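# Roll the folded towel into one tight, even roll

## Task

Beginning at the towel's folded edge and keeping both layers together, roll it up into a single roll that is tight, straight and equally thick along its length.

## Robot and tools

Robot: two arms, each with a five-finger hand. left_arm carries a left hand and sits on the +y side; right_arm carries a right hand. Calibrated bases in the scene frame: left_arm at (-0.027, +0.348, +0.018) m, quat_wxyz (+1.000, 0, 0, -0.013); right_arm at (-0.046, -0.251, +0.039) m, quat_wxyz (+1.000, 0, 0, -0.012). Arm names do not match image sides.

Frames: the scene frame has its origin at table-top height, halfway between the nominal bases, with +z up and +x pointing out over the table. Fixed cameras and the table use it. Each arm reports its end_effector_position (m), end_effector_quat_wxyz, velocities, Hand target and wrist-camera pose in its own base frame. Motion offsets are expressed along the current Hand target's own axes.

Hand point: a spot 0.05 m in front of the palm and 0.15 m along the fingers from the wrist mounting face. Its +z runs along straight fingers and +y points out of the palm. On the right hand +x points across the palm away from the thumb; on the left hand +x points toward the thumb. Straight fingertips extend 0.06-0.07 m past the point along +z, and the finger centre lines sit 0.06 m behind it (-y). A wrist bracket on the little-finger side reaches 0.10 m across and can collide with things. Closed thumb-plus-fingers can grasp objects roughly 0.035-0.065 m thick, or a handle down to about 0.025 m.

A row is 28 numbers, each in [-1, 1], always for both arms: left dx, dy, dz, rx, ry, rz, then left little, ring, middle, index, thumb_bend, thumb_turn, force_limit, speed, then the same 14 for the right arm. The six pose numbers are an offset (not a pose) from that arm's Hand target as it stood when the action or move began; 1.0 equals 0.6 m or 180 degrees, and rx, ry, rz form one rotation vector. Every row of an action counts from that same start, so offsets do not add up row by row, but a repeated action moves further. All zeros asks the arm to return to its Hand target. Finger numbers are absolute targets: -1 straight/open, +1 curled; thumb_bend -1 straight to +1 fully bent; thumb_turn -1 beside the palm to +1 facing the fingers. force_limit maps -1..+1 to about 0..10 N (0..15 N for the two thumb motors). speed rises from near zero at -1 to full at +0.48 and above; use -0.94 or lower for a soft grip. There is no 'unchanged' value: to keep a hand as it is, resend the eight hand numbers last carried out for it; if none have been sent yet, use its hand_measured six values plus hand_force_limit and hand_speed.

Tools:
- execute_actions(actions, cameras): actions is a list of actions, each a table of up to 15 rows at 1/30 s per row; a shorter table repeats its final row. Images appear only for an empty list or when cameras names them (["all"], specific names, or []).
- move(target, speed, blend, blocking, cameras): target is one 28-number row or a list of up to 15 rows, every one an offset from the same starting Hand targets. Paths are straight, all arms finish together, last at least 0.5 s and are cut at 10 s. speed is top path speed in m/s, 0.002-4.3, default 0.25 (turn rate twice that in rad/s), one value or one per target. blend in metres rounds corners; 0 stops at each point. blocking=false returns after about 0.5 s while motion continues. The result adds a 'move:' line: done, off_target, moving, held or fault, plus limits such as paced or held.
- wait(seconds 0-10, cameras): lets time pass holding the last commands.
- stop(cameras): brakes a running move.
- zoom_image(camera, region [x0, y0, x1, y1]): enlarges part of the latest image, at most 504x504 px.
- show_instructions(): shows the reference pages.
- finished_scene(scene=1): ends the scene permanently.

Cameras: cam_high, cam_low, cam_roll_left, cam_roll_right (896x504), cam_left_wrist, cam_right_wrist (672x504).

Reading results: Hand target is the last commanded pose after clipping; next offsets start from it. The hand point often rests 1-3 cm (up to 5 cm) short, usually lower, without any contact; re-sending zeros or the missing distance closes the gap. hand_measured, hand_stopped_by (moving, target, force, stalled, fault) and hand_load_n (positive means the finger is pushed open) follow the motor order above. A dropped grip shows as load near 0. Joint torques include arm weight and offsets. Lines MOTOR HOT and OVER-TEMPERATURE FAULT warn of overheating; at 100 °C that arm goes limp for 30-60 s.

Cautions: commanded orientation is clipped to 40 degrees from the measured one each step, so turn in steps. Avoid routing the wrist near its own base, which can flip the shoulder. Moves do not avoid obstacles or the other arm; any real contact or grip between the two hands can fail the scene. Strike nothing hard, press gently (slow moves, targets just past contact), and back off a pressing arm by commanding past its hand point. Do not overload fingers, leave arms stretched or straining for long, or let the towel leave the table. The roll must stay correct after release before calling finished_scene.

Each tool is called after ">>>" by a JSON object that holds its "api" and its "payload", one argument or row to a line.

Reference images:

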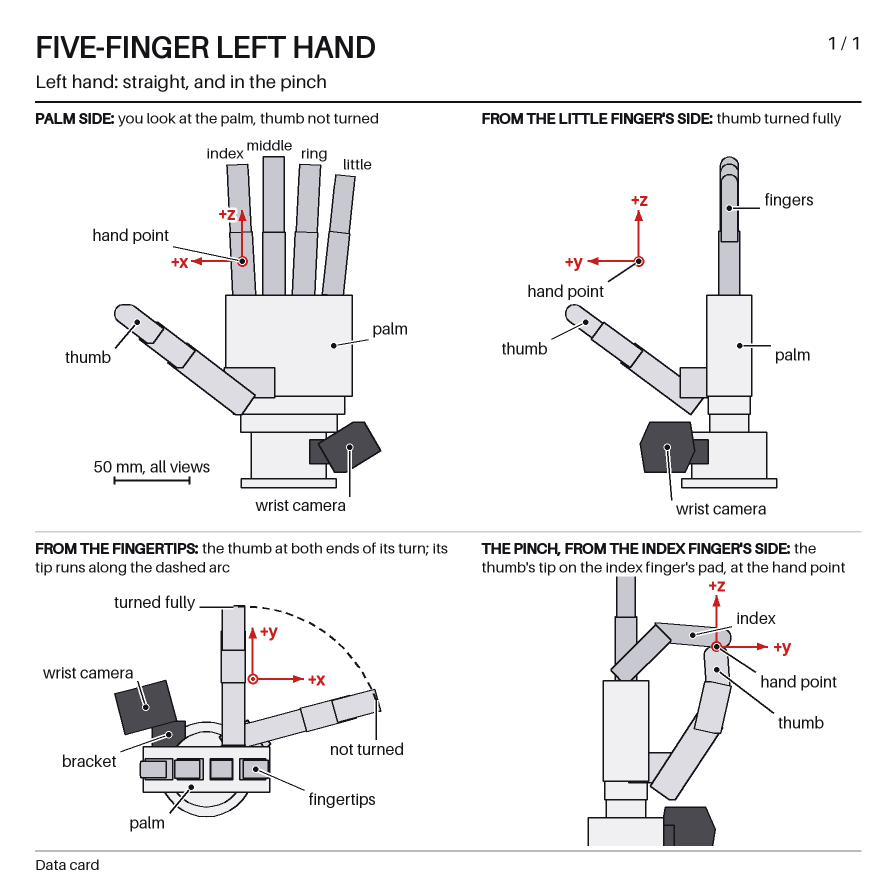

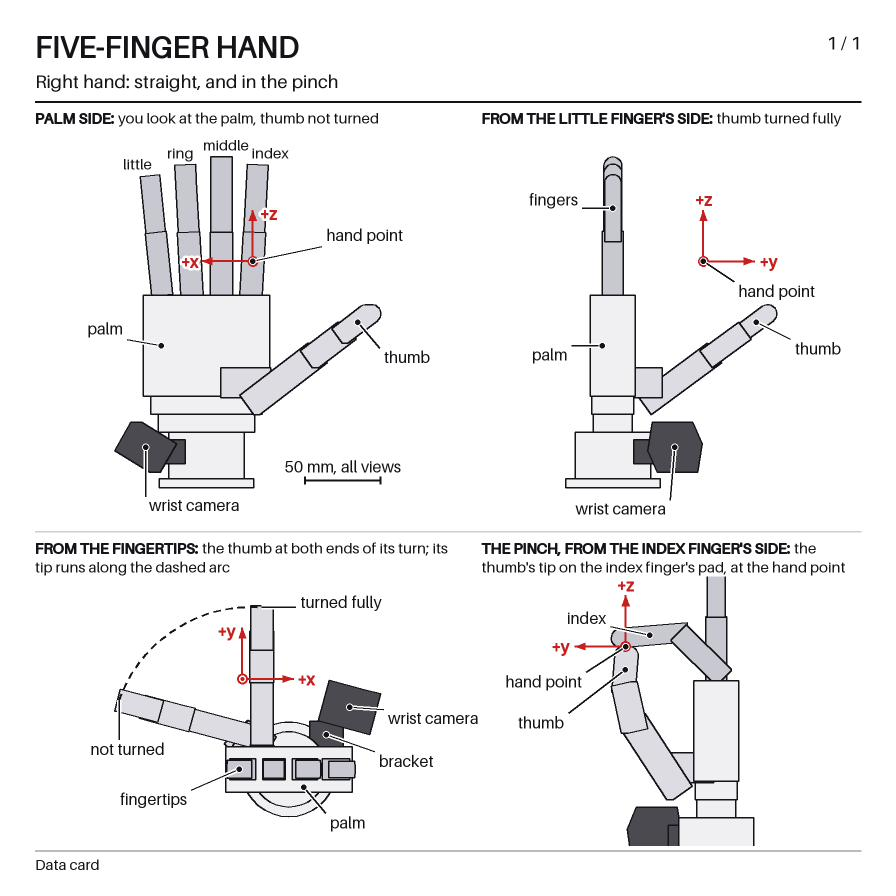

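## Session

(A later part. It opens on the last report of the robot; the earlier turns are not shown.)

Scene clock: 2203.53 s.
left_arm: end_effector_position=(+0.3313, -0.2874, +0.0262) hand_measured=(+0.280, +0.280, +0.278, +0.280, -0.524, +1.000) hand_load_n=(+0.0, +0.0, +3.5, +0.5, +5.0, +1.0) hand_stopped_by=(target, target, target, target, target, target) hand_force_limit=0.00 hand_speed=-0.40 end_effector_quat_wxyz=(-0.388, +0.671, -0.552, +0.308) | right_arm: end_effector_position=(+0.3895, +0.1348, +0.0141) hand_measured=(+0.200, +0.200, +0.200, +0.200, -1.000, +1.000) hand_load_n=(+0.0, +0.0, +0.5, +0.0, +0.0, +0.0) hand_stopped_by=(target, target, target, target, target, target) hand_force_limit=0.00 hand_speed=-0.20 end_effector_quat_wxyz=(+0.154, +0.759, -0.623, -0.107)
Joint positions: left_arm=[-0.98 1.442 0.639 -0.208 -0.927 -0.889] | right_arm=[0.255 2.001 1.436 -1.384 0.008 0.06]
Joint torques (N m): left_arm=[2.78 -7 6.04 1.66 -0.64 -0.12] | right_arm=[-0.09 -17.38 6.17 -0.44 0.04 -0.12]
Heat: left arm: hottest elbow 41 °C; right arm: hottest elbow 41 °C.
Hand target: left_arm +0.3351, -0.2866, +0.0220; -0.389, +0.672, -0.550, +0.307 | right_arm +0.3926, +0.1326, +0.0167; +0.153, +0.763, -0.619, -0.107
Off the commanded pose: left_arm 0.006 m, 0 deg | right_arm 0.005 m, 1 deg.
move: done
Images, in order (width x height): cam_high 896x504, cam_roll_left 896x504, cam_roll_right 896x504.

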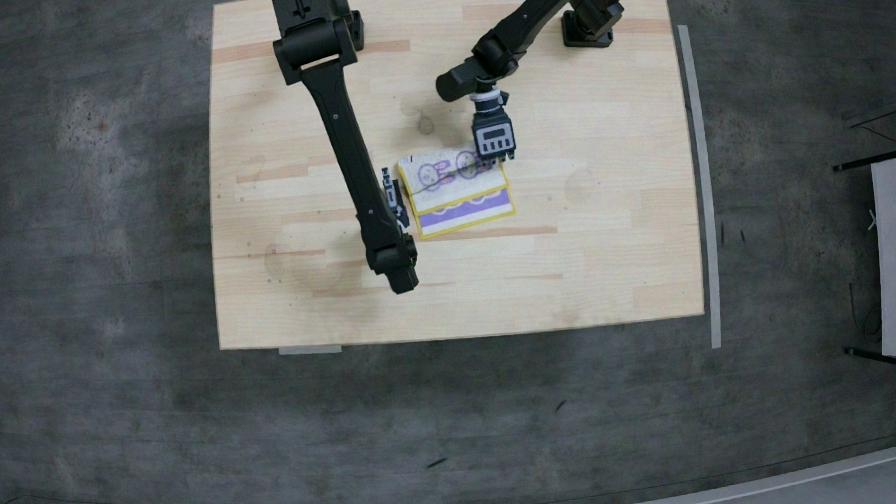

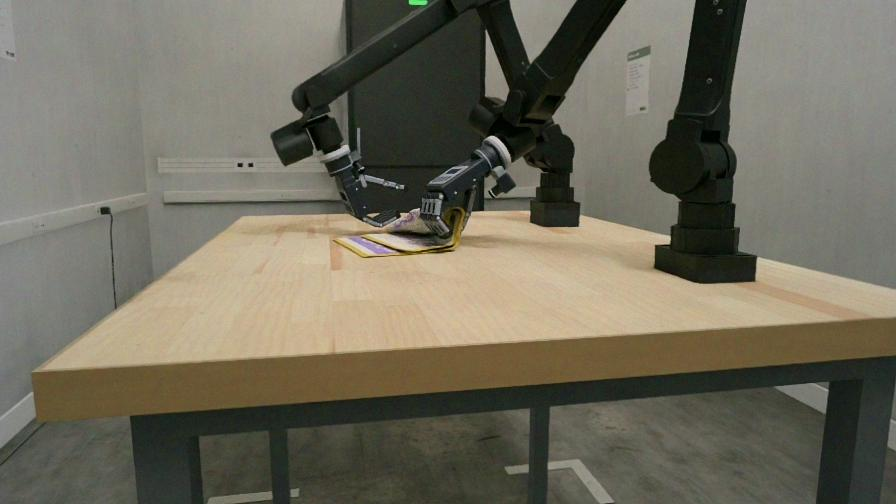

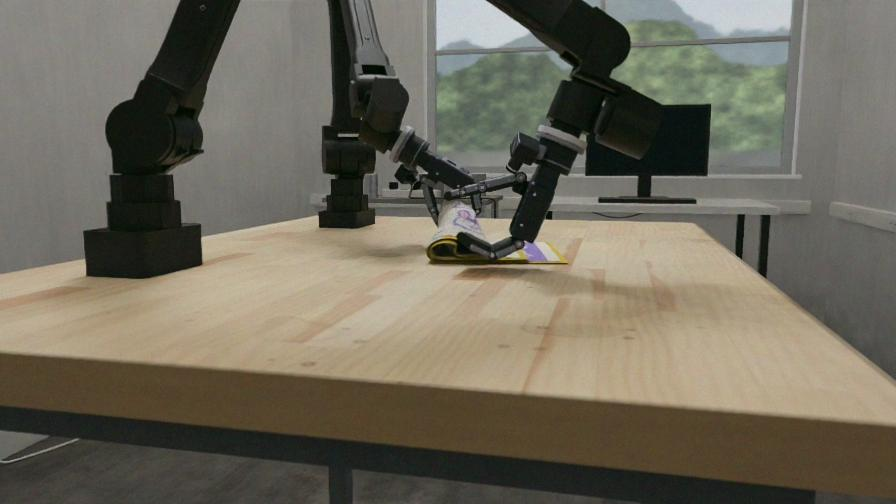

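>>> {"api": "move", "payload": {
  "target": [
    [0,0,0,0,0,0,0.28,0.28,0.28,0.28,-0.52,1,0,-0.4,0,0.1309,-0.2347,0.4556,0,0,0.2,0.2,0.2,0.2,-1,1,0,-0.2],
    [0,0,0,0,0,0,0.28,0.28,0.28,0.28,-0.52,1,0,-0.4,-0.1215,0.099,-0.1457,0.4556,0,0,-0.6,-0.6,-0.6,-0.6,-1,1,0,-0.2],
    [0,0,0,0,0,0,0.28,0.28,0.28,0.28,-0.52,1,0,-0.4,-0.1215,0.0253,0.0366,0.4556,0,0,-0.6,-0.6,-0.6,-0.6,-1,1,0,-0.2]
  ],
  "speed": [0.25,0.25,0.12],
  "blend": [0.02,0,0],
  "cameras": ["cam_high","cam_roll_left","cam_roll_right"]
}}

>>> {"api": "zoom_image", "payload": {
  "camera": "cam_roll_right",
  "region": [380, 170, 620, 290]
}}

>>> {"api": "zoom_image", "payload": {
  "camera": "cam_high",
  "region": [360, 60, 560, 260]
}}

Scene clock: 2213.77 s.
left_arm: end_effector_position=(+0.3313, -0.2874, +0.0262) hand_measured=(+0.280, +0.280, +0.278, +0.280, -0.524, +1.000) hand_load_n=(+0.0, +0.0, +3.5, +0.0, +5.5, +1.0) hand_stopped_by=(target, target, target, target, target, target) hand_force_limit=0.00 hand_speed=-0.40 end_effector_quat_wxyz=(-0.388, +0.671, -0.552, +0.308) | right_arm: end_effector_position=(+0.3580, +0.2007, +0.0053) hand_measured=(-0.600, -0.600, -0.600, -0.600, -1.000, +1.000) hand_load_n=(+0.0, +0.0, +0.0, +0.0, -0.5, +0.0) hand_stopped_by=(target, target, target, target, target, target) hand_force_limit=0.00 hand_speed=-0.20 end_effector_quat_wxyz=(-0.386, +0.677, -0.534, +0.328)
Joint positions: left_arm=[-0.98 1.442 0.639 -0.208 -0.927 -0.889] | right_arm=[0.572 1.342 0.333 0.47 0.324 0.152]
Joint torques (N m): left_arm=[2.84 -7.06 6.02 1.68 -0.64 -0.12] | right_arm=[-0.15 -5.36 4.19 2.61 -0.03 0.08]
Heat: left arm: hottest elbow 41 °C; right arm: hottest elbow 40 °C.
Hand target: left_arm +0.3351, -0.2866, +0.0220; -0.389, +0.672, -0.550, +0.307 | right_arm +0.3558, +0.1990, +0.0001; -0.386, +0.676, -0.537, +0.325
Off the commanded pose: left_arm 0.006 m, 0 deg | right_arm 0.006 m, 1 deg.
move: done
Images, in order (width x height): cam_high 896x504, cam_roll_left 896x504, cam_roll_right 896x504.

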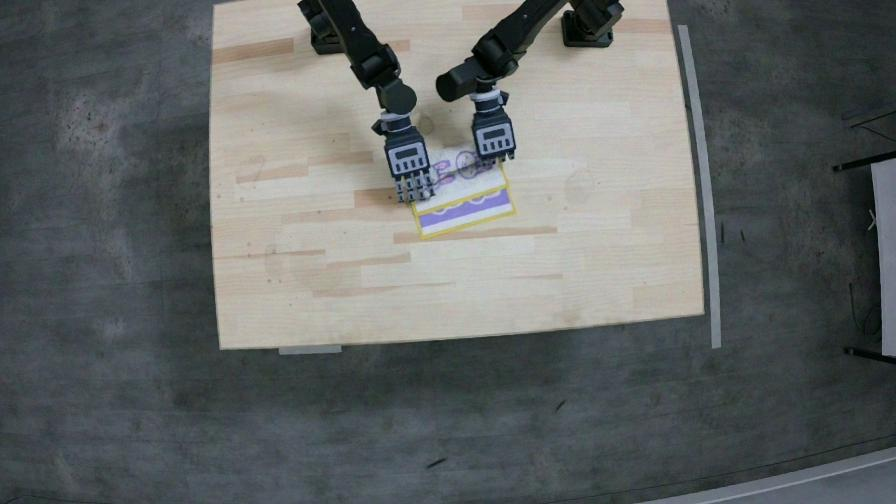

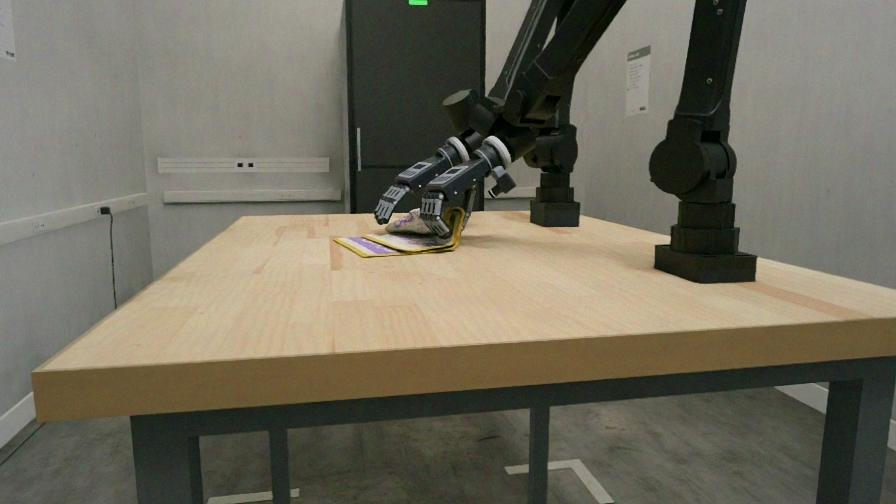

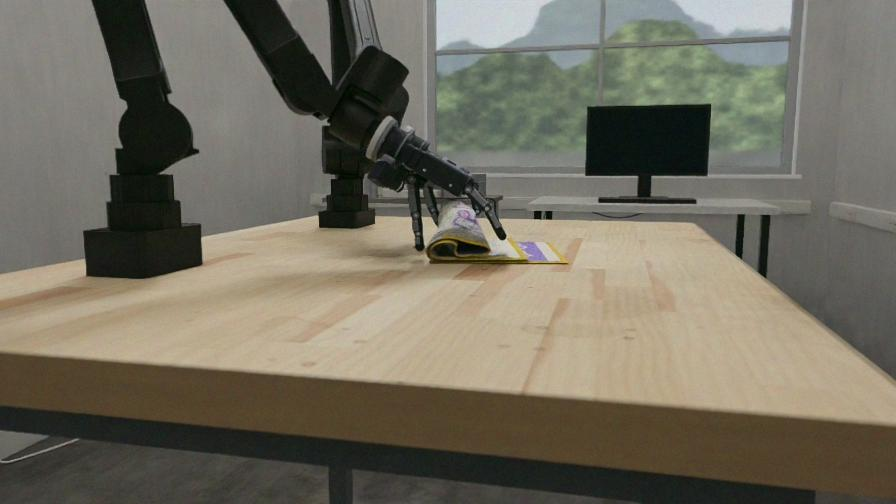

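Scaled by 2.100 from the camera's 896x504 image, which has a finer 1280x720 frame.

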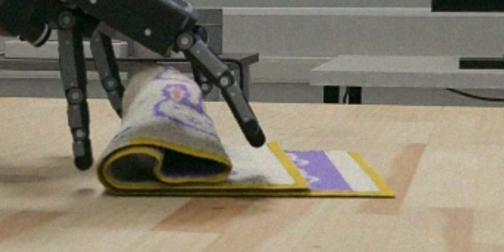

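Scaled by 2.520 from the camera's 896x504 image, which has a finer 1280x720 frame.

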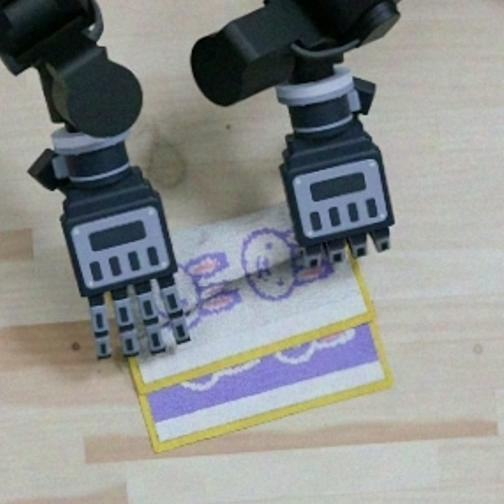

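>>> {"api": "move", "payload": {
  "target": [
    [0,0,0,0,0,0,0.28,0.28,0.28,0.28,-0.52,1,0,-0.4,0,0,0,0,0,0,-0.3,-0.3,-0.3,-0.3,-0.88,1,0,-0.4],
    [0,0,0,0,0,0,0.28,0.28,0.28,0.28,-0.52,1,0,-0.4,0,-0.002,0.0035,0,0,0,0,0,0,0,-0.75,1,0,-0.4],
    [0,0,0,0,0,0,0.28,0.28,0.28,0.28,-0.52,1,0,-0.4,0,-0.0083,0.0144,0,0,0,0.15,0.15,0.15,0.15,-0.62,1,0,-0.4],
    [0,0,0,0,0,0,0.28,0.28,0.28,0.28,-0.52,1,0,-0.4,0,-0.0083,0.0144,0,0,0,0.28,0.28,0.28,0.28,-0.52,1,0,-0.4]
  ],
  "speed": 0.06,
  "cameras": ["cam_high","cam_roll_left","cam_roll_right"]
}}

>>> {"api": "zoom_image", "payload": {
  "camera": "cam_roll_right",
  "region": [380, 170, 620, 290]
}}

>>> {"api": "zoom_image", "payload": {
  "camera": "cam_roll_left",
  "region": [310, 160, 530, 280]
}}

>>> {"api": "zoom_image", "payload": {
  "camera": "cam_high",
  "region": [360, 60, 560, 260]
}}

Scene clock: 2220.67 s.
left_arm: end_effector_position=(+0.3313, -0.2874, +0.0262) hand_measured=(+0.280, +0.280, +0.278, +0.280, -0.524, +1.000) hand_load_n=(-0.5, +0.0, +3.5, +0.0, +5.5, +0.5) hand_stopped_by=(target, target, target, target, target, target) hand_force_limit=0.00 hand_speed=-0.40 end_effector_quat_wxyz=(-0.388, +0.671, -0.552, +0.308) | right_arm: end_effector_position=(+0.3568, +0.1990, -0.0032) hand_measured=(+0.280, +0.280, +0.278, +0.280, -0.542, +1.000) hand_load_n=(+0.0, +0.5, +4.0, +0.5, +8.0, +1.5) hand_stopped_by=(target, target, target, target, force, target) hand_force_limit=0.00 hand_speed=-0.40 end_effector_quat_wxyz=(-0.380, +0.681, -0.536, +0.323)
Joint positions: left_arm=[-0.98 1.442 0.639 -0.208 -0.927 -0.889] | right_arm=[0.564 1.367 0.333 0.477 0.313 0.152]
Joint torques (N m): left_arm=[2.9 -7 6.01 1.7 -0.65 -0.11] | right_arm=[-0.38 -5.83 5.76 2.47 0 0.02]
Heat: left arm: hottest elbow 40 °C; right arm: hottest elbow 39 °C.
Hand target: left_arm +0.3351, -0.2866, +0.0221; -0.389, +0.672, -0.550, +0.307 | right_arm +0.3656, +0.2011, +0.0002; -0.386, +0.676, -0.537, +0.326
Off the commanded pose: left_arm 0.006 m, 0 deg | right_arm 0.010 m, 1 deg.
move: done
Images, in order (width x height): cam_high 896x504, cam_roll_left 896x504, cam_roll_right 896x504.

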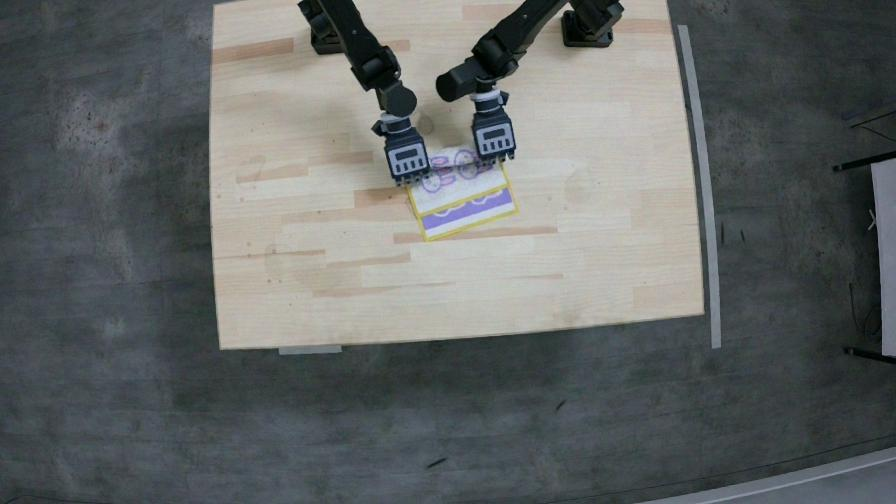

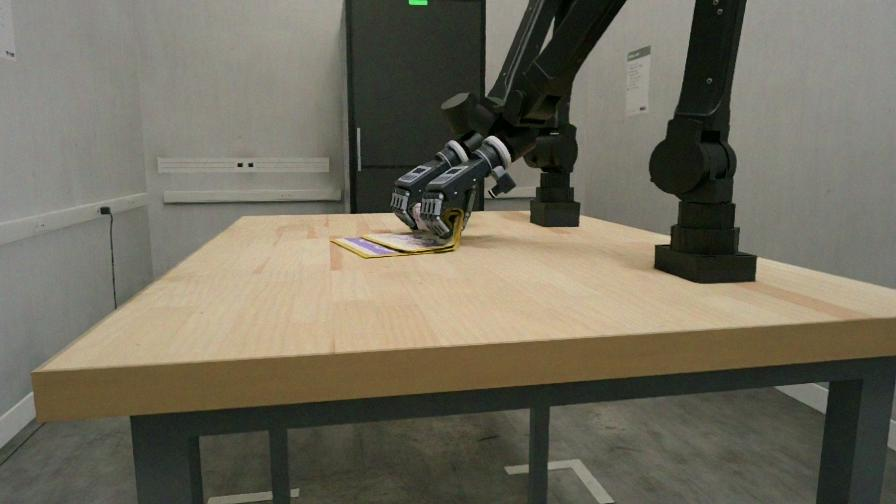

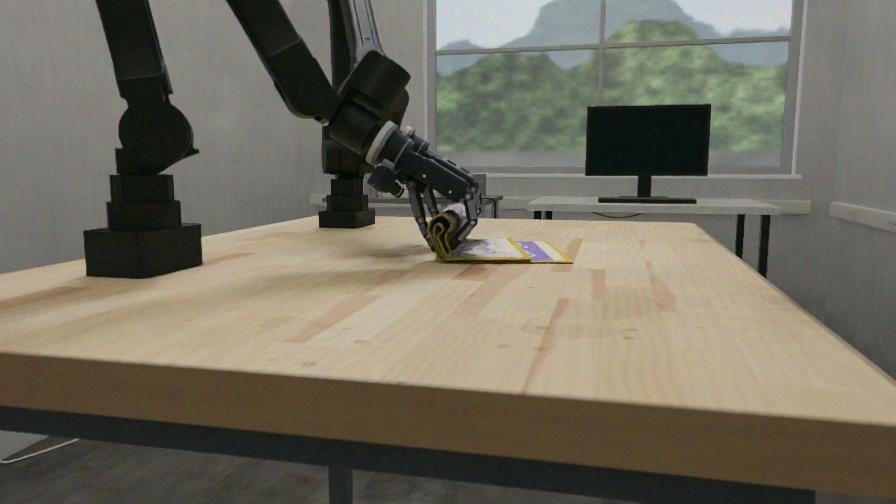

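Scaled by 2.100 from the camera's 896x504 image, which has a finer 1280x720 frame.

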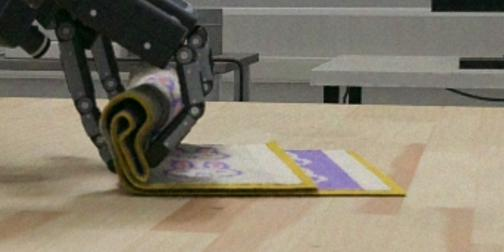

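Scaled by 2.291 from the camera's 896x504 image, which has a finer 1280x720 frame.

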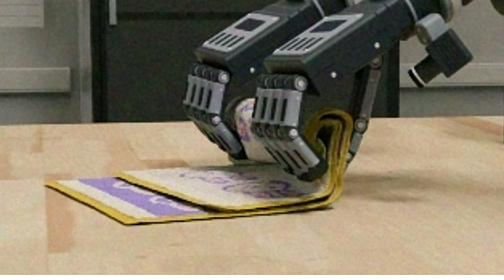

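Scaled by 2.520 from the camera's 896x504 image, which has a finer 1280x720 frame.

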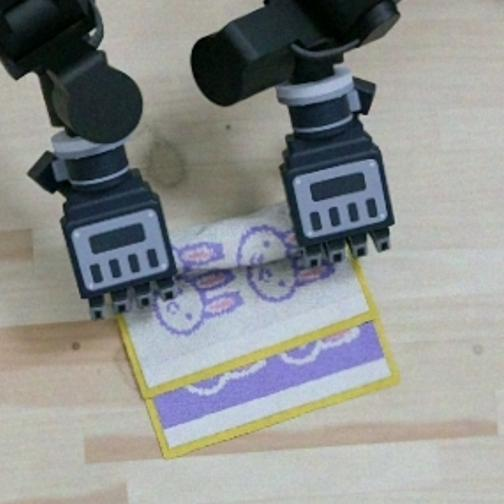

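>>> {"api": "move", "payload": {
  "target": [
    [0,0,0,0,0,0,0.34,0.34,0.34,0.34,-0.47,1,0.2,-0.5,0,0,0,0,0,0,0.34,0.34,0.34,0.34,-0.48,1,0.2,-0.5],
    [0,-0.0361,-0.0208,0,0,0,0.34,0.34,0.34,0.34,-0.47,1,0.2,-0.5,0,-0.0361,-0.0208,0,0,0,0.34,0.34,0.34,0.34,-0.48,1,0.2,-0.5],
    [0,-0.0684,-0.0049,-0.222,0,0,0.34,0.34,0.34,0.34,-0.47,1,0.2,-0.5,0,-0.0684,-0.0049,-0.222,0,0,0.34,0.34,0.34,0.34,-0.48,1,0.2,-0.5],
    [0,-0.0615,0.0415,-0.456,0,0,0.34,0.34,0.34,0.34,-0.47,1,0.2,-0.5,0,-0.0615,0.0415,-0.456,0,0,0.34,0.34,0.34,0.34,-0.48,1,0.2,-0.5]
  ],
  "speed": 0.12,
  "blend": [0,0.01,0.01,0],
  "cameras": ["cam_high","cam_roll_left","cam_roll_right"]
}}

>>> {"api": "zoom_image", "payload": {
  "camera": "cam_roll_right",
  "region": [380, 170, 620, 290]
}}

>>> {"api": "zoom_image", "payload": {
  "camera": "cam_roll_left",
  "region": [310, 160, 530, 280]
}}

>>> {"api": "zoom_image", "payload": {
  "camera": "cam_high",
  "region": [360, 60, 560, 260]
}}

Scene clock: 2234.20 s.
left_arm: end_effector_position=(+0.3597, -0.2753, +0.0382) hand_measured=(+0.340, +0.340, +0.316, +0.340, -0.510, +1.000) hand_load_n=(+0.0, +0.0, +9.5, +0.5, +13.0, +1.5) hand_stopped_by=(target, target, force, target, force, target) hand_force_limit=0.20 hand_speed=-0.50 end_effector_quat_wxyz=(+0.147, +0.762, -0.616, -0.136) | right_arm: end_effector_position=(+0.3928, +0.2085, +0.0193) hand_measured=(+0.340, +0.340, +0.318, +0.340, -0.528, +1.000) hand_load_n=(+0.0, +0.0, +9.0, +1.5, +18.0, +2.5) hand_stopped_by=(target, target, force, target, force, target) hand_force_limit=0.20 hand_speed=-0.50 end_effector_quat_wxyz=(+0.157, +0.761, -0.620, -0.105)
Joint positions: left_arm=[-0.431 1.955 1.427 -1.387 0.214 -0.604] | right_arm=[0.383 2.054 1.543 -1.438 -0.032 0.173]
Joint torques (N m): left_arm=[2.9 -13.39 9.18 -1.01 0.4 -0.11] | right_arm=[-0.26 -16.73 8.32 -0.69 -0.26 -0.11]
Heat: left arm: hottest elbow 41 °C; right arm: hottest elbow 39 °C.
Hand target: left_arm +0.3744, -0.2785, +0.0411; +0.148, +0.763, -0.616, -0.130 | right_arm +0.4043, +0.2100, +0.0200; +0.153, +0.763, -0.619, -0.107
Off the commanded pose: left_arm 0.015 m, 1 deg | right_arm 0.012 m, 1 deg.
move: off_target (left_arm, right_arm)
Images, in order (width x height): cam_high 896x504, cam_roll_left 896x504, cam_roll_right 896x504.

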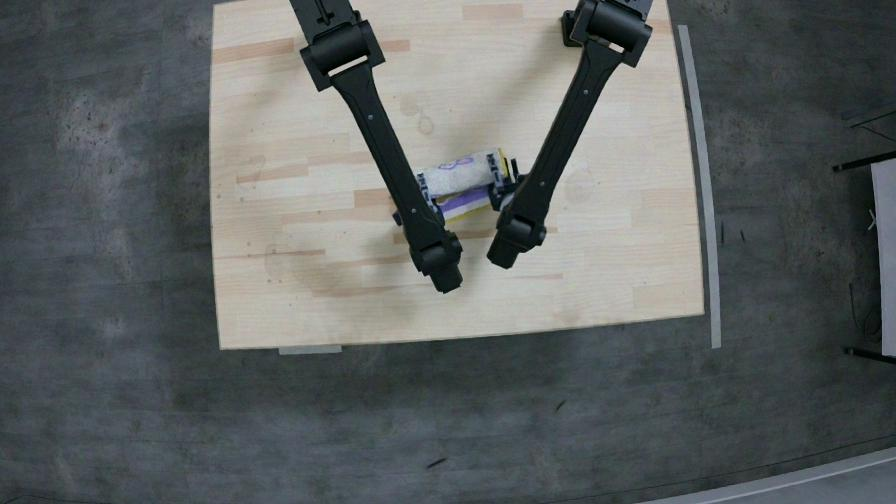

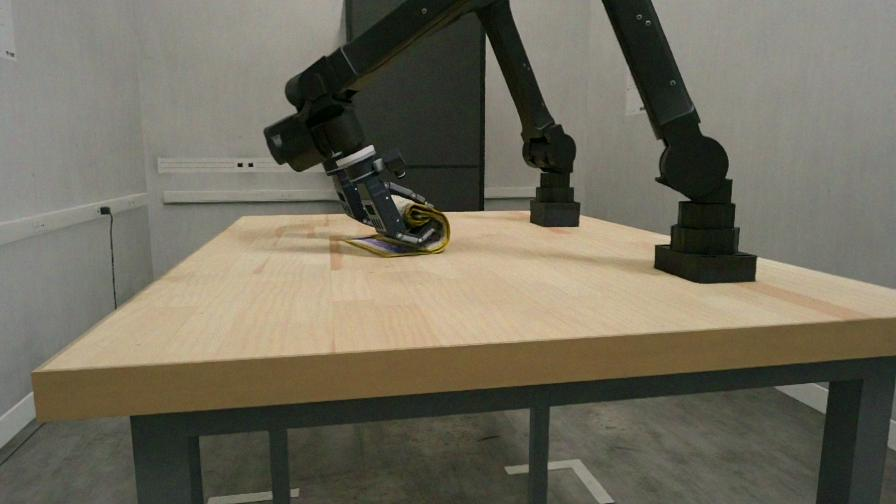

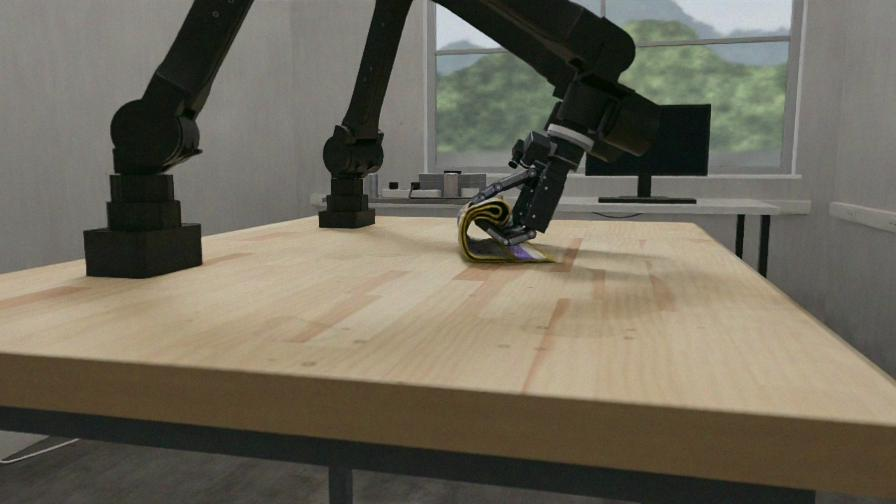

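Scaled by 2.100 from the camera's 896x504 image, which has a finer 1280x720 frame.

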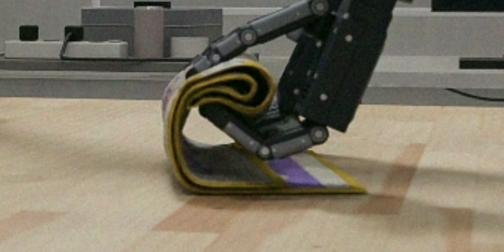

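Scaled by 2.291 from the camera's 896x504 image, which has a finer 1280x720 frame.

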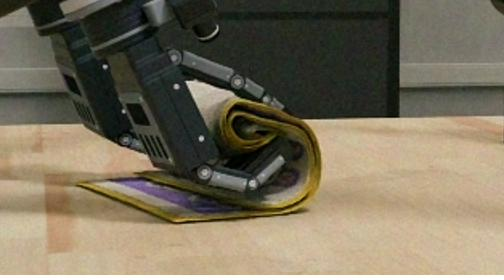

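Scaled by 2.520 from the camera's 896x504 image, which has a finer 1280x720 frame.

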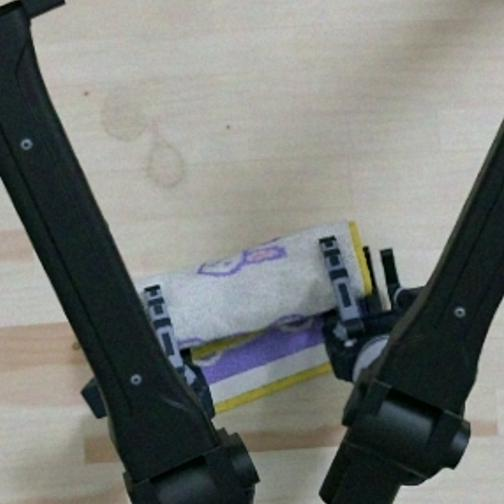

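>>> {"api": "move", "payload": {
  "target": [
    [0,0,0,0,0,0,0.2,0.2,0.2,0.2,-1,1,0,-0.2,0,0,0,0,0,0,0.34,0.34,0.34,0.34,-0.48,1,0.2,-0.5],
    [-0.13,0,0,0,0,0,0.2,0.2,0.2,0.2,-1,1,0,-0.2,0,0,0,0,0,0,0.34,0.34,0.34,0.34,-0.48,1,0.2,-0.5],
    [-0.13,0.1309,-0.2347,0.4556,0,0,0.2,0.2,0.2,0.2,-1,1,0,-0.2,0,0,0,0,0,0,0.34,0.34,0.34,0.34,-0.48,1,0.2,-0.5]
  ],
  "speed": [0.1,0.1,0.25],
  "cameras": ["cam_high","cam_roll_left","cam_roll_right"]
}}

>>> {"api": "zoom_image", "payload": {
  "camera": "cam_roll_left",
  "region": [310, 160, 530, 280]
}}

>>> {"api": "zoom_image", "payload": {
  "camera": "cam_high",
  "region": [360, 60, 560, 260]
}}

Scene clock: 2242.27 s.
left_arm: end_effector_position=(+0.3424, -0.2049, +0.1987) hand_measured=(+0.200, +0.200, +0.200, +0.200, -1.000, +1.000) hand_load_n=(+0.0, +0.0, +0.0, +0.0, +0.0, +0.0) hand_stopped_by=(target, target, target, target, target, target) hand_force_limit=0.00 hand_speed=-0.20 end_effector_quat_wxyz=(-0.389, +0.678, -0.549, +0.297) | right_arm: end_effector_position=(+0.3928, +0.2088, +0.0194) hand_measured=(+0.340, +0.340, +0.318, +0.340, -0.528, +1.000) hand_load_n=(+0.0, +0.0, +9.0, +1.5, +18.0, +3.5) hand_stopped_by=(target, target, force, target, force, target) hand_force_limit=0.20 hand_speed=-0.50 end_effector_quat_wxyz=(+0.157, +0.761, -0.620, -0.106)
Joint positions: left_arm=[-0.79 0.988 0.79 -0.671 -0.819 -0.683] | right_arm=[0.383 2.054 1.543 -1.438 -0.033 0.173]
Joint torques (N m): left_arm=[1.44 -5.77 8.17 1.88 -0.74 -0.09] | right_arm=[-0.15 -16.38 8.43 -0.73 -0.18 -0.12]
Heat: left arm: hottest elbow 42 °C; right arm: hottest elbow 40 °C.
Hand target: left_arm +0.3410, -0.2084, +0.2025; -0.389, +0.673, -0.550, +0.307 | right_arm +0.4044, +0.2100, +0.0200; +0.153, +0.763, -0.619, -0.107
Off the commanded pose: left_arm 0.005 m, 1 deg | right_arm 0.012 m, 0 deg.
move: off_target (right_arm)
Images, in order (width x height): cam_high 896x504, cam_roll_left 896x504, cam_roll_right 896x504.

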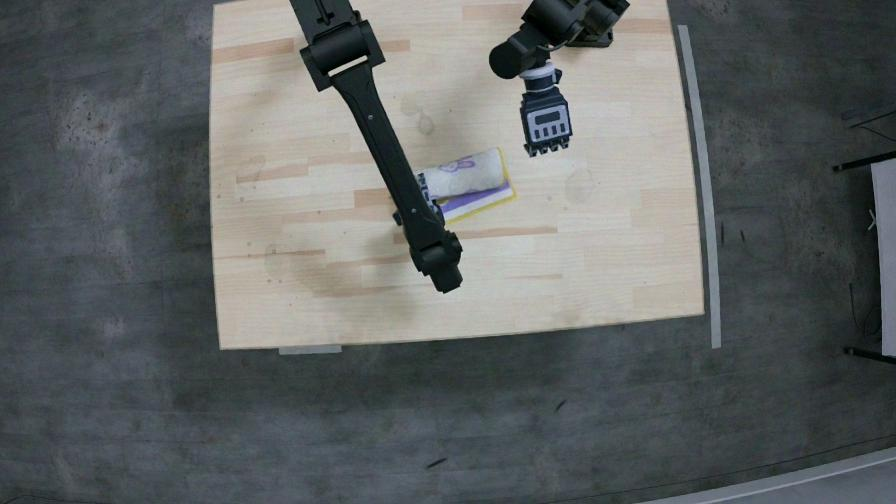

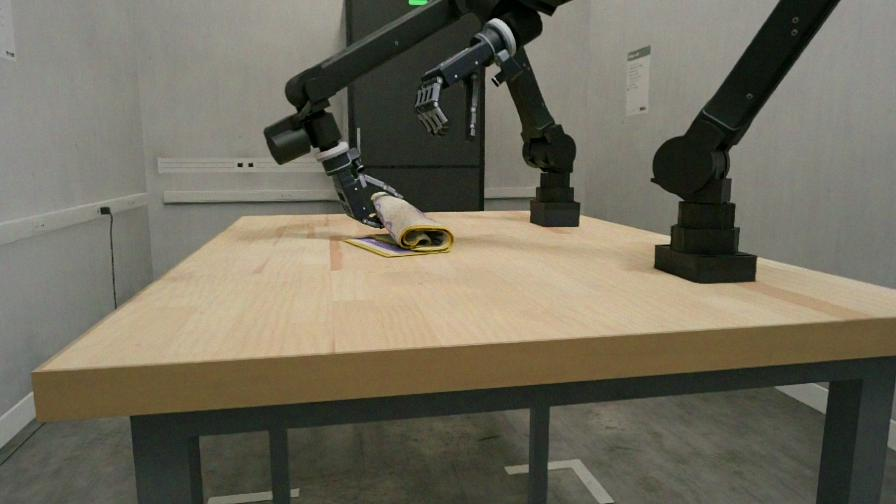

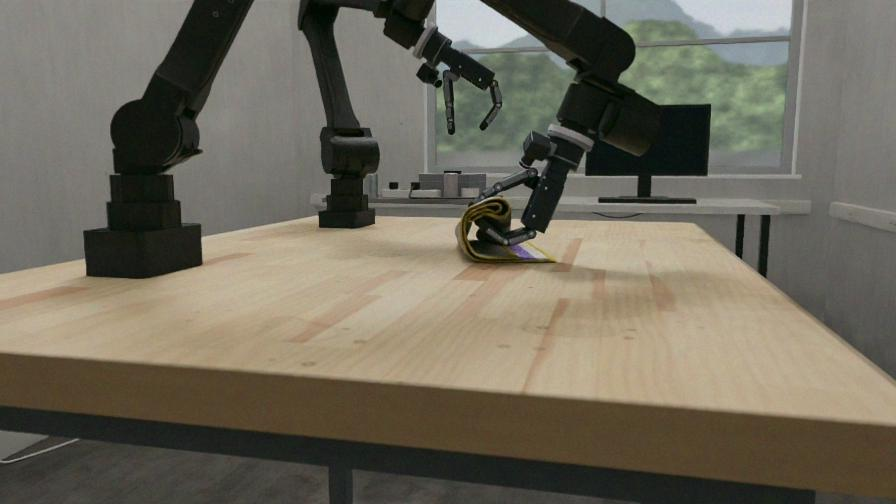

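Scaled by 2.291 from the camera's 896x504 image, which has a finer 1280x720 frame.

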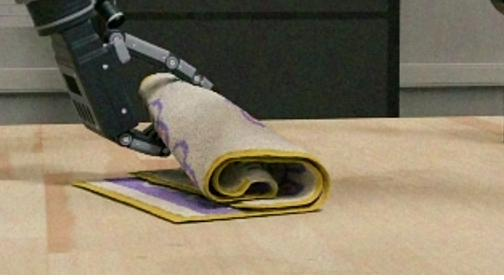

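Scaled by 2.520 from the camera's 896x504 image, which has a finer 1280x720 frame.

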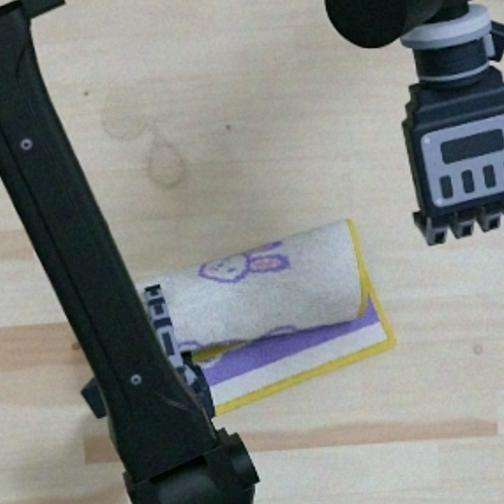

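>>> {"api": "move", "payload": {
  "target": [
    [0.1345,0.122,0.0637,0,0,0,-0.6,-0.6,-0.6,-0.6,-1,1,0,-0.2,0,0,0,0,0,0,0.34,0.34,0.34,0.34,-0.48,1,0.2,-0.5],
    [0.1345,0.2631,0.1453,0,0,0,-0.6,-0.6,-0.6,-0.6,-1,1,0,-0.4,0,0,0,0,0,0,0.34,0.34,0.34,0.34,-0.48,1,0.2,-0.5]
  ],
  "speed": [0.25,0.12],
  "cameras": ["cam_high","cam_roll_left","cam_roll_right"]
}}

>>> {"api": "zoom_image", "payload": {
  "camera": "cam_roll_left",
  "region": [310, 160, 530, 280]
}}

>>> {"api": "zoom_image", "payload": {
  "camera": "cam_high",
  "region": [360, 60, 560, 260]
}}

Scene clock: 2247.87 s.
left_arm: end_effector_position=(+0.3533, -0.2830, +0.0260) hand_measured=(-0.600, -0.600, -0.600, -0.600, -1.000, +1.000) hand_load_n=(+0.0, +0.0, +0.0, +0.0, +0.0, +0.0) hand_stopped_by=(target, target, target, target, target, target) hand_force_limit=0.00 hand_speed=-0.40 end_effector_quat_wxyz=(-0.389, +0.674, -0.549, +0.305) | right_arm: end_effector_position=(+0.3928, +0.2088, +0.0194) hand_measured=(+0.340, +0.340, +0.318, +0.340, -0.528, +1.000) hand_load_n=(+0.0, +0.0, +9.5, +1.5, +18.0, +3.5) hand_stopped_by=(target, target, force, target, force, target) hand_force_limit=0.20 hand_speed=-0.50 end_effector_quat_wxyz=(+0.157, +0.761, -0.620, -0.106)
Joint positions: left_arm=[-0.923 1.465 0.658 -0.157 -0.899 -0.828] | right_arm=[0.383 2.054 1.543 -1.438 -0.033 0.173]
Joint torques (N m): left_arm=[1.49 -7.47 5.78 1.69 -0.83 -0.18] | right_arm=[-0.38 -16.44 8.29 -0.68 -0.19 -0.12]
Heat: left arm: hottest elbow 42 °C; right arm: hottest elbow 41 °C.
Hand target: left_arm +0.3517, -0.2856, +0.0209; -0.389, +0.673, -0.550, +0.306 | right_arm +0.4044, +0.2100, +0.0200; +0.153, +0.763, -0.619, -0.107
Off the commanded pose: left_arm 0.006 m, 0 deg | right_arm 0.012 m, 0 deg.
move: off_target (right_arm)
Images, in order (width x height): cam_high 896x504, cam_roll_left 896x504, cam_roll_right 896x504.

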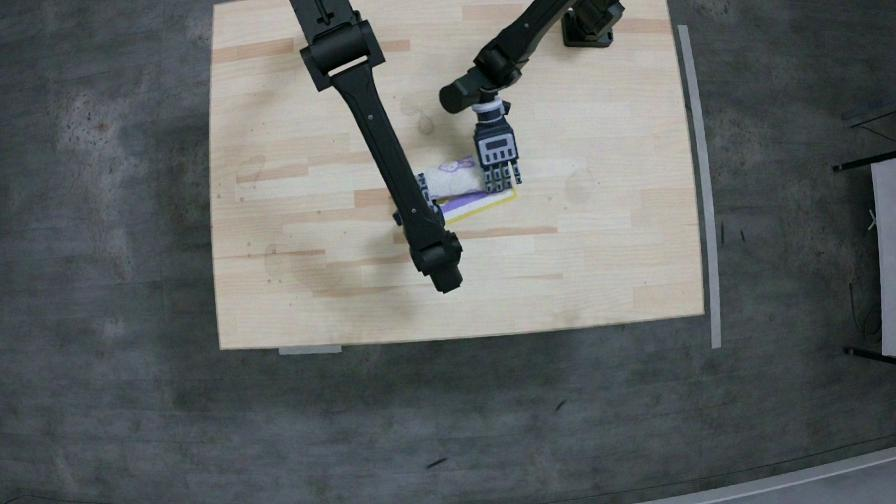

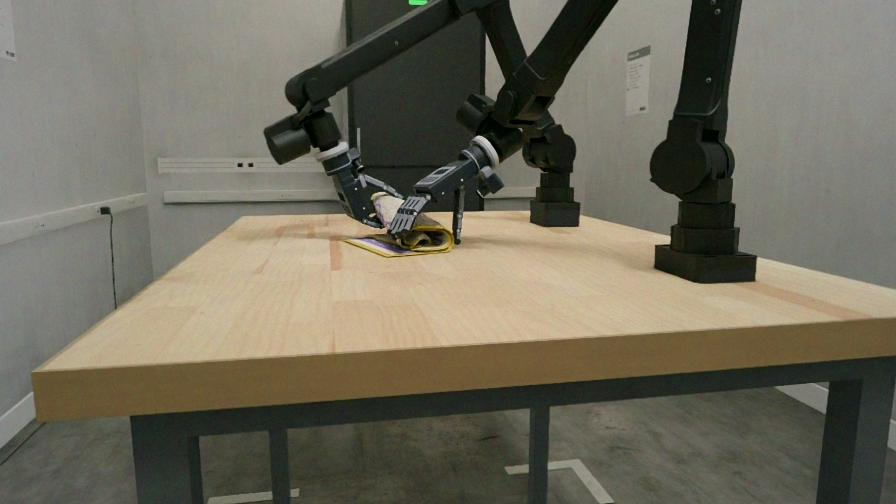

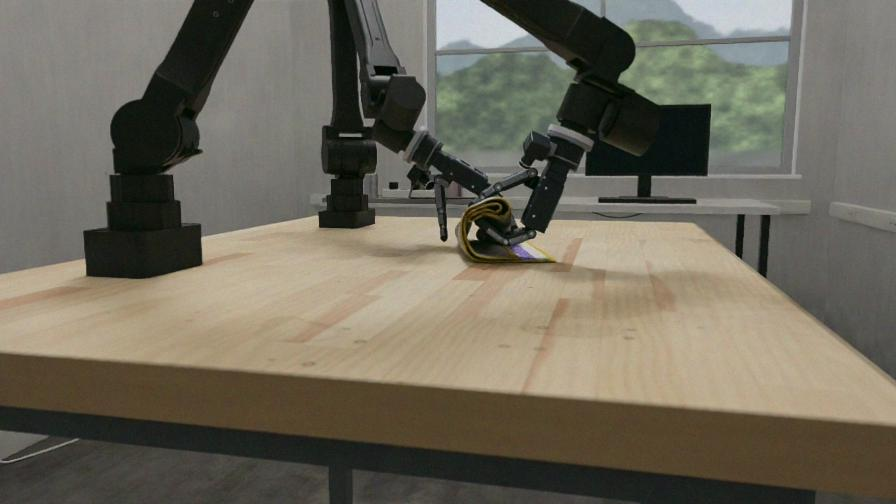

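Scaled by 2.291 from the camera's 896x504 image, which has a finer 1280x720 frame.

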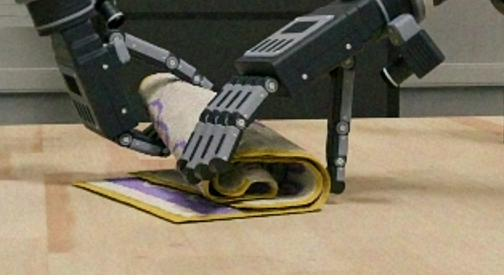

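Scaled by 2.520 from the camera's 896x504 image, which has a finer 1280x720 frame.

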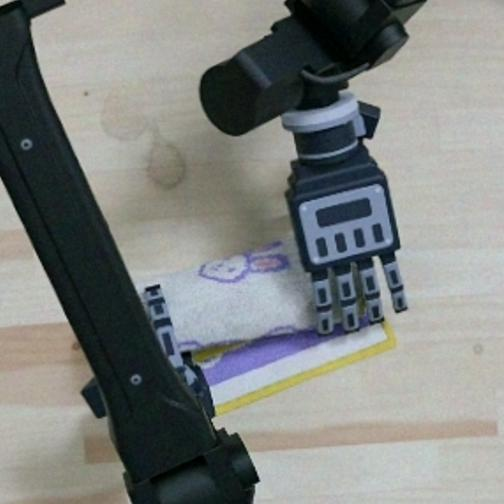

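>>> {"api": "move", "payload": {
  "target": [
    [0,0,0,0,0,0,-0.3,-0.3,-0.3,-0.3,-0.88,1,0,-0.4,0,0,0,0,0,0,0.34,0.34,0.34,0.34,-0.48,1,0.2,-0.5],
    [0,-0.0042,0.0072,0,0,0,0.0,0.0,0.0,0.0,-0.75,1,0,-0.4,0,0,0,0,0,0,0.34,0.34,0.34,0.34,-0.48,1,0.2,-0.5],
    [0,-0.0125,0.0217,0,0,0,0.15,0.15,0.15,0.15,-0.62,1,0,-0.4,0,0,0,0,0,0,0.34,0.34,0.34,0.34,-0.48,1,0.2,-0.5],
    [0,-0.0125,0.0217,0,0,0,0.28,0.28,0.28,0.28,-0.52,1,0,-0.4,0,0,0,0,0,0,0.34,0.34,0.34,0.34,-0.48,1,0.2,-0.5]
  ],
  "speed": 0.06,
  "cameras": ["cam_high","cam_roll_left","cam_roll_right"]
}}

>>> {"api": "zoom_image", "payload": {
  "camera": "cam_roll_left",
  "region": [310, 160, 530, 280]
}}

>>> {"api": "zoom_image", "payload": {
  "camera": "cam_roll_right",
  "region": [380, 170, 620, 290]
}}

Scene clock: 2254.13 s.
left_arm: end_effector_position=(+0.3619, -0.2831, +0.0262) hand_measured=(+0.280, +0.280, +0.276, +0.280, -0.546, +1.000) hand_load_n=(+0.0, +0.0, +6.0, +1.0, +11.0, +0.5) hand_stopped_by=(target, target, force, target, force, target) hand_force_limit=0.00 hand_speed=-0.40 end_effector_quat_wxyz=(-0.389, +0.671, -0.549, +0.311) | right_arm: end_effector_position=(+0.3927, +0.2087, +0.0194) hand_measured=(+0.340, +0.340, +0.318, +0.340, -0.528, +1.000) hand_load_n=(+0.5, +0.0, +9.0, +1.5, +17.5, +2.5) hand_stopped_by=(target, target, force, target, force, target) hand_force_limit=0.20 hand_speed=-0.50 end_effector_quat_wxyz=(+0.157, +0.762, -0.619, -0.106)
Joint positions: left_arm=[-0.904 1.474 0.658 -0.11 -0.887 -0.789] | right_arm=[0.383 2.054 1.543 -1.438 -0.033 0.171]
Joint torques (N m): left_arm=[3.02 -7.24 6.46 1.54 -0.35 -0.1] | right_arm=[-0.21 -16.5 8.24 -0.77 -0.2 -0.08]
Heat: left arm: hottest elbow 42 °C; right arm: hottest elbow 41 °C.
Hand target: left_arm +0.3664, -0.2826, +0.0208; -0.389, +0.673, -0.550, +0.306 | right_arm +0.4044, +0.2100, +0.0200; +0.153, +0.763, -0.619, -0.107
Off the commanded pose: left_arm 0.007 m, 1 deg | right_arm 0.012 m, 0 deg.
move: off_target (right_arm)
Images, in order (width x height): cam_high 896x504, cam_roll_left 896x504, cam_roll_right 896x504.

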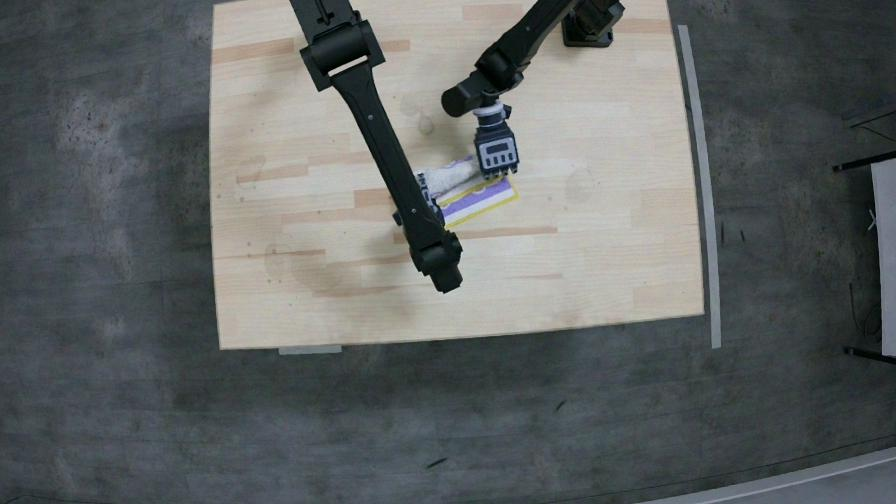

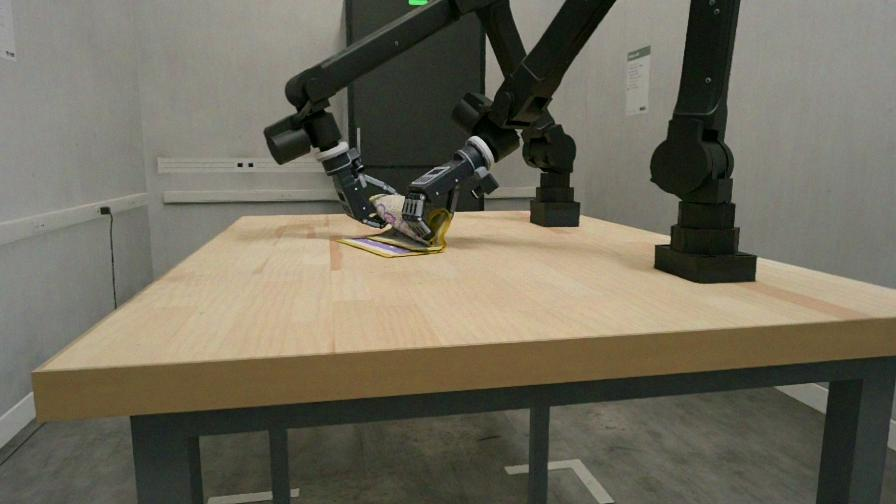

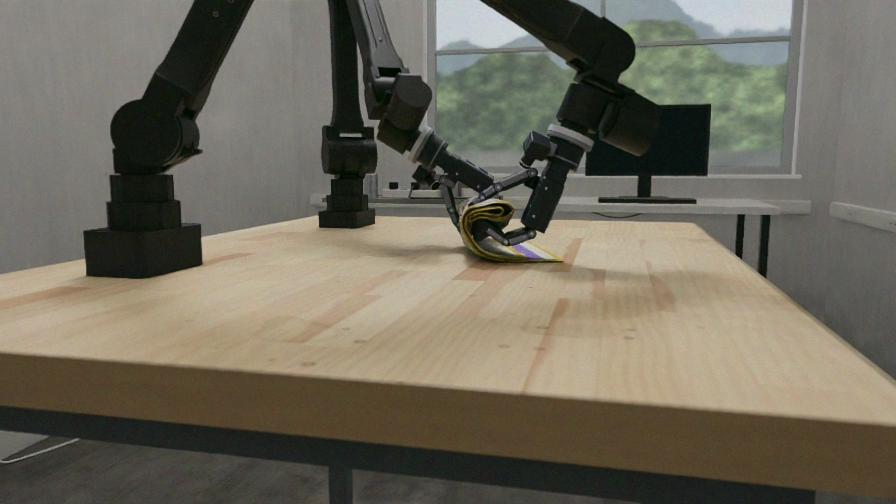

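Scaled by 2.291 from the camera's 896x504 image, which has a finer 1280x720 frame.

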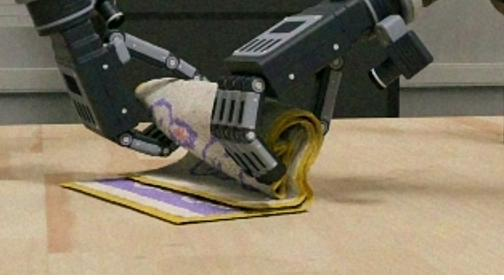

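Scaled by 2.100 from the camera's 896x504 image, which has a finer 1280x720 frame.

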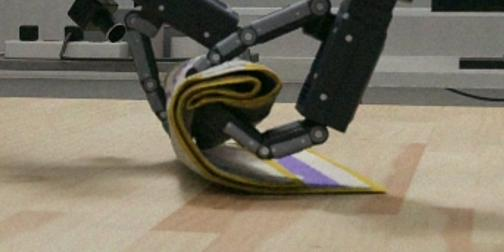

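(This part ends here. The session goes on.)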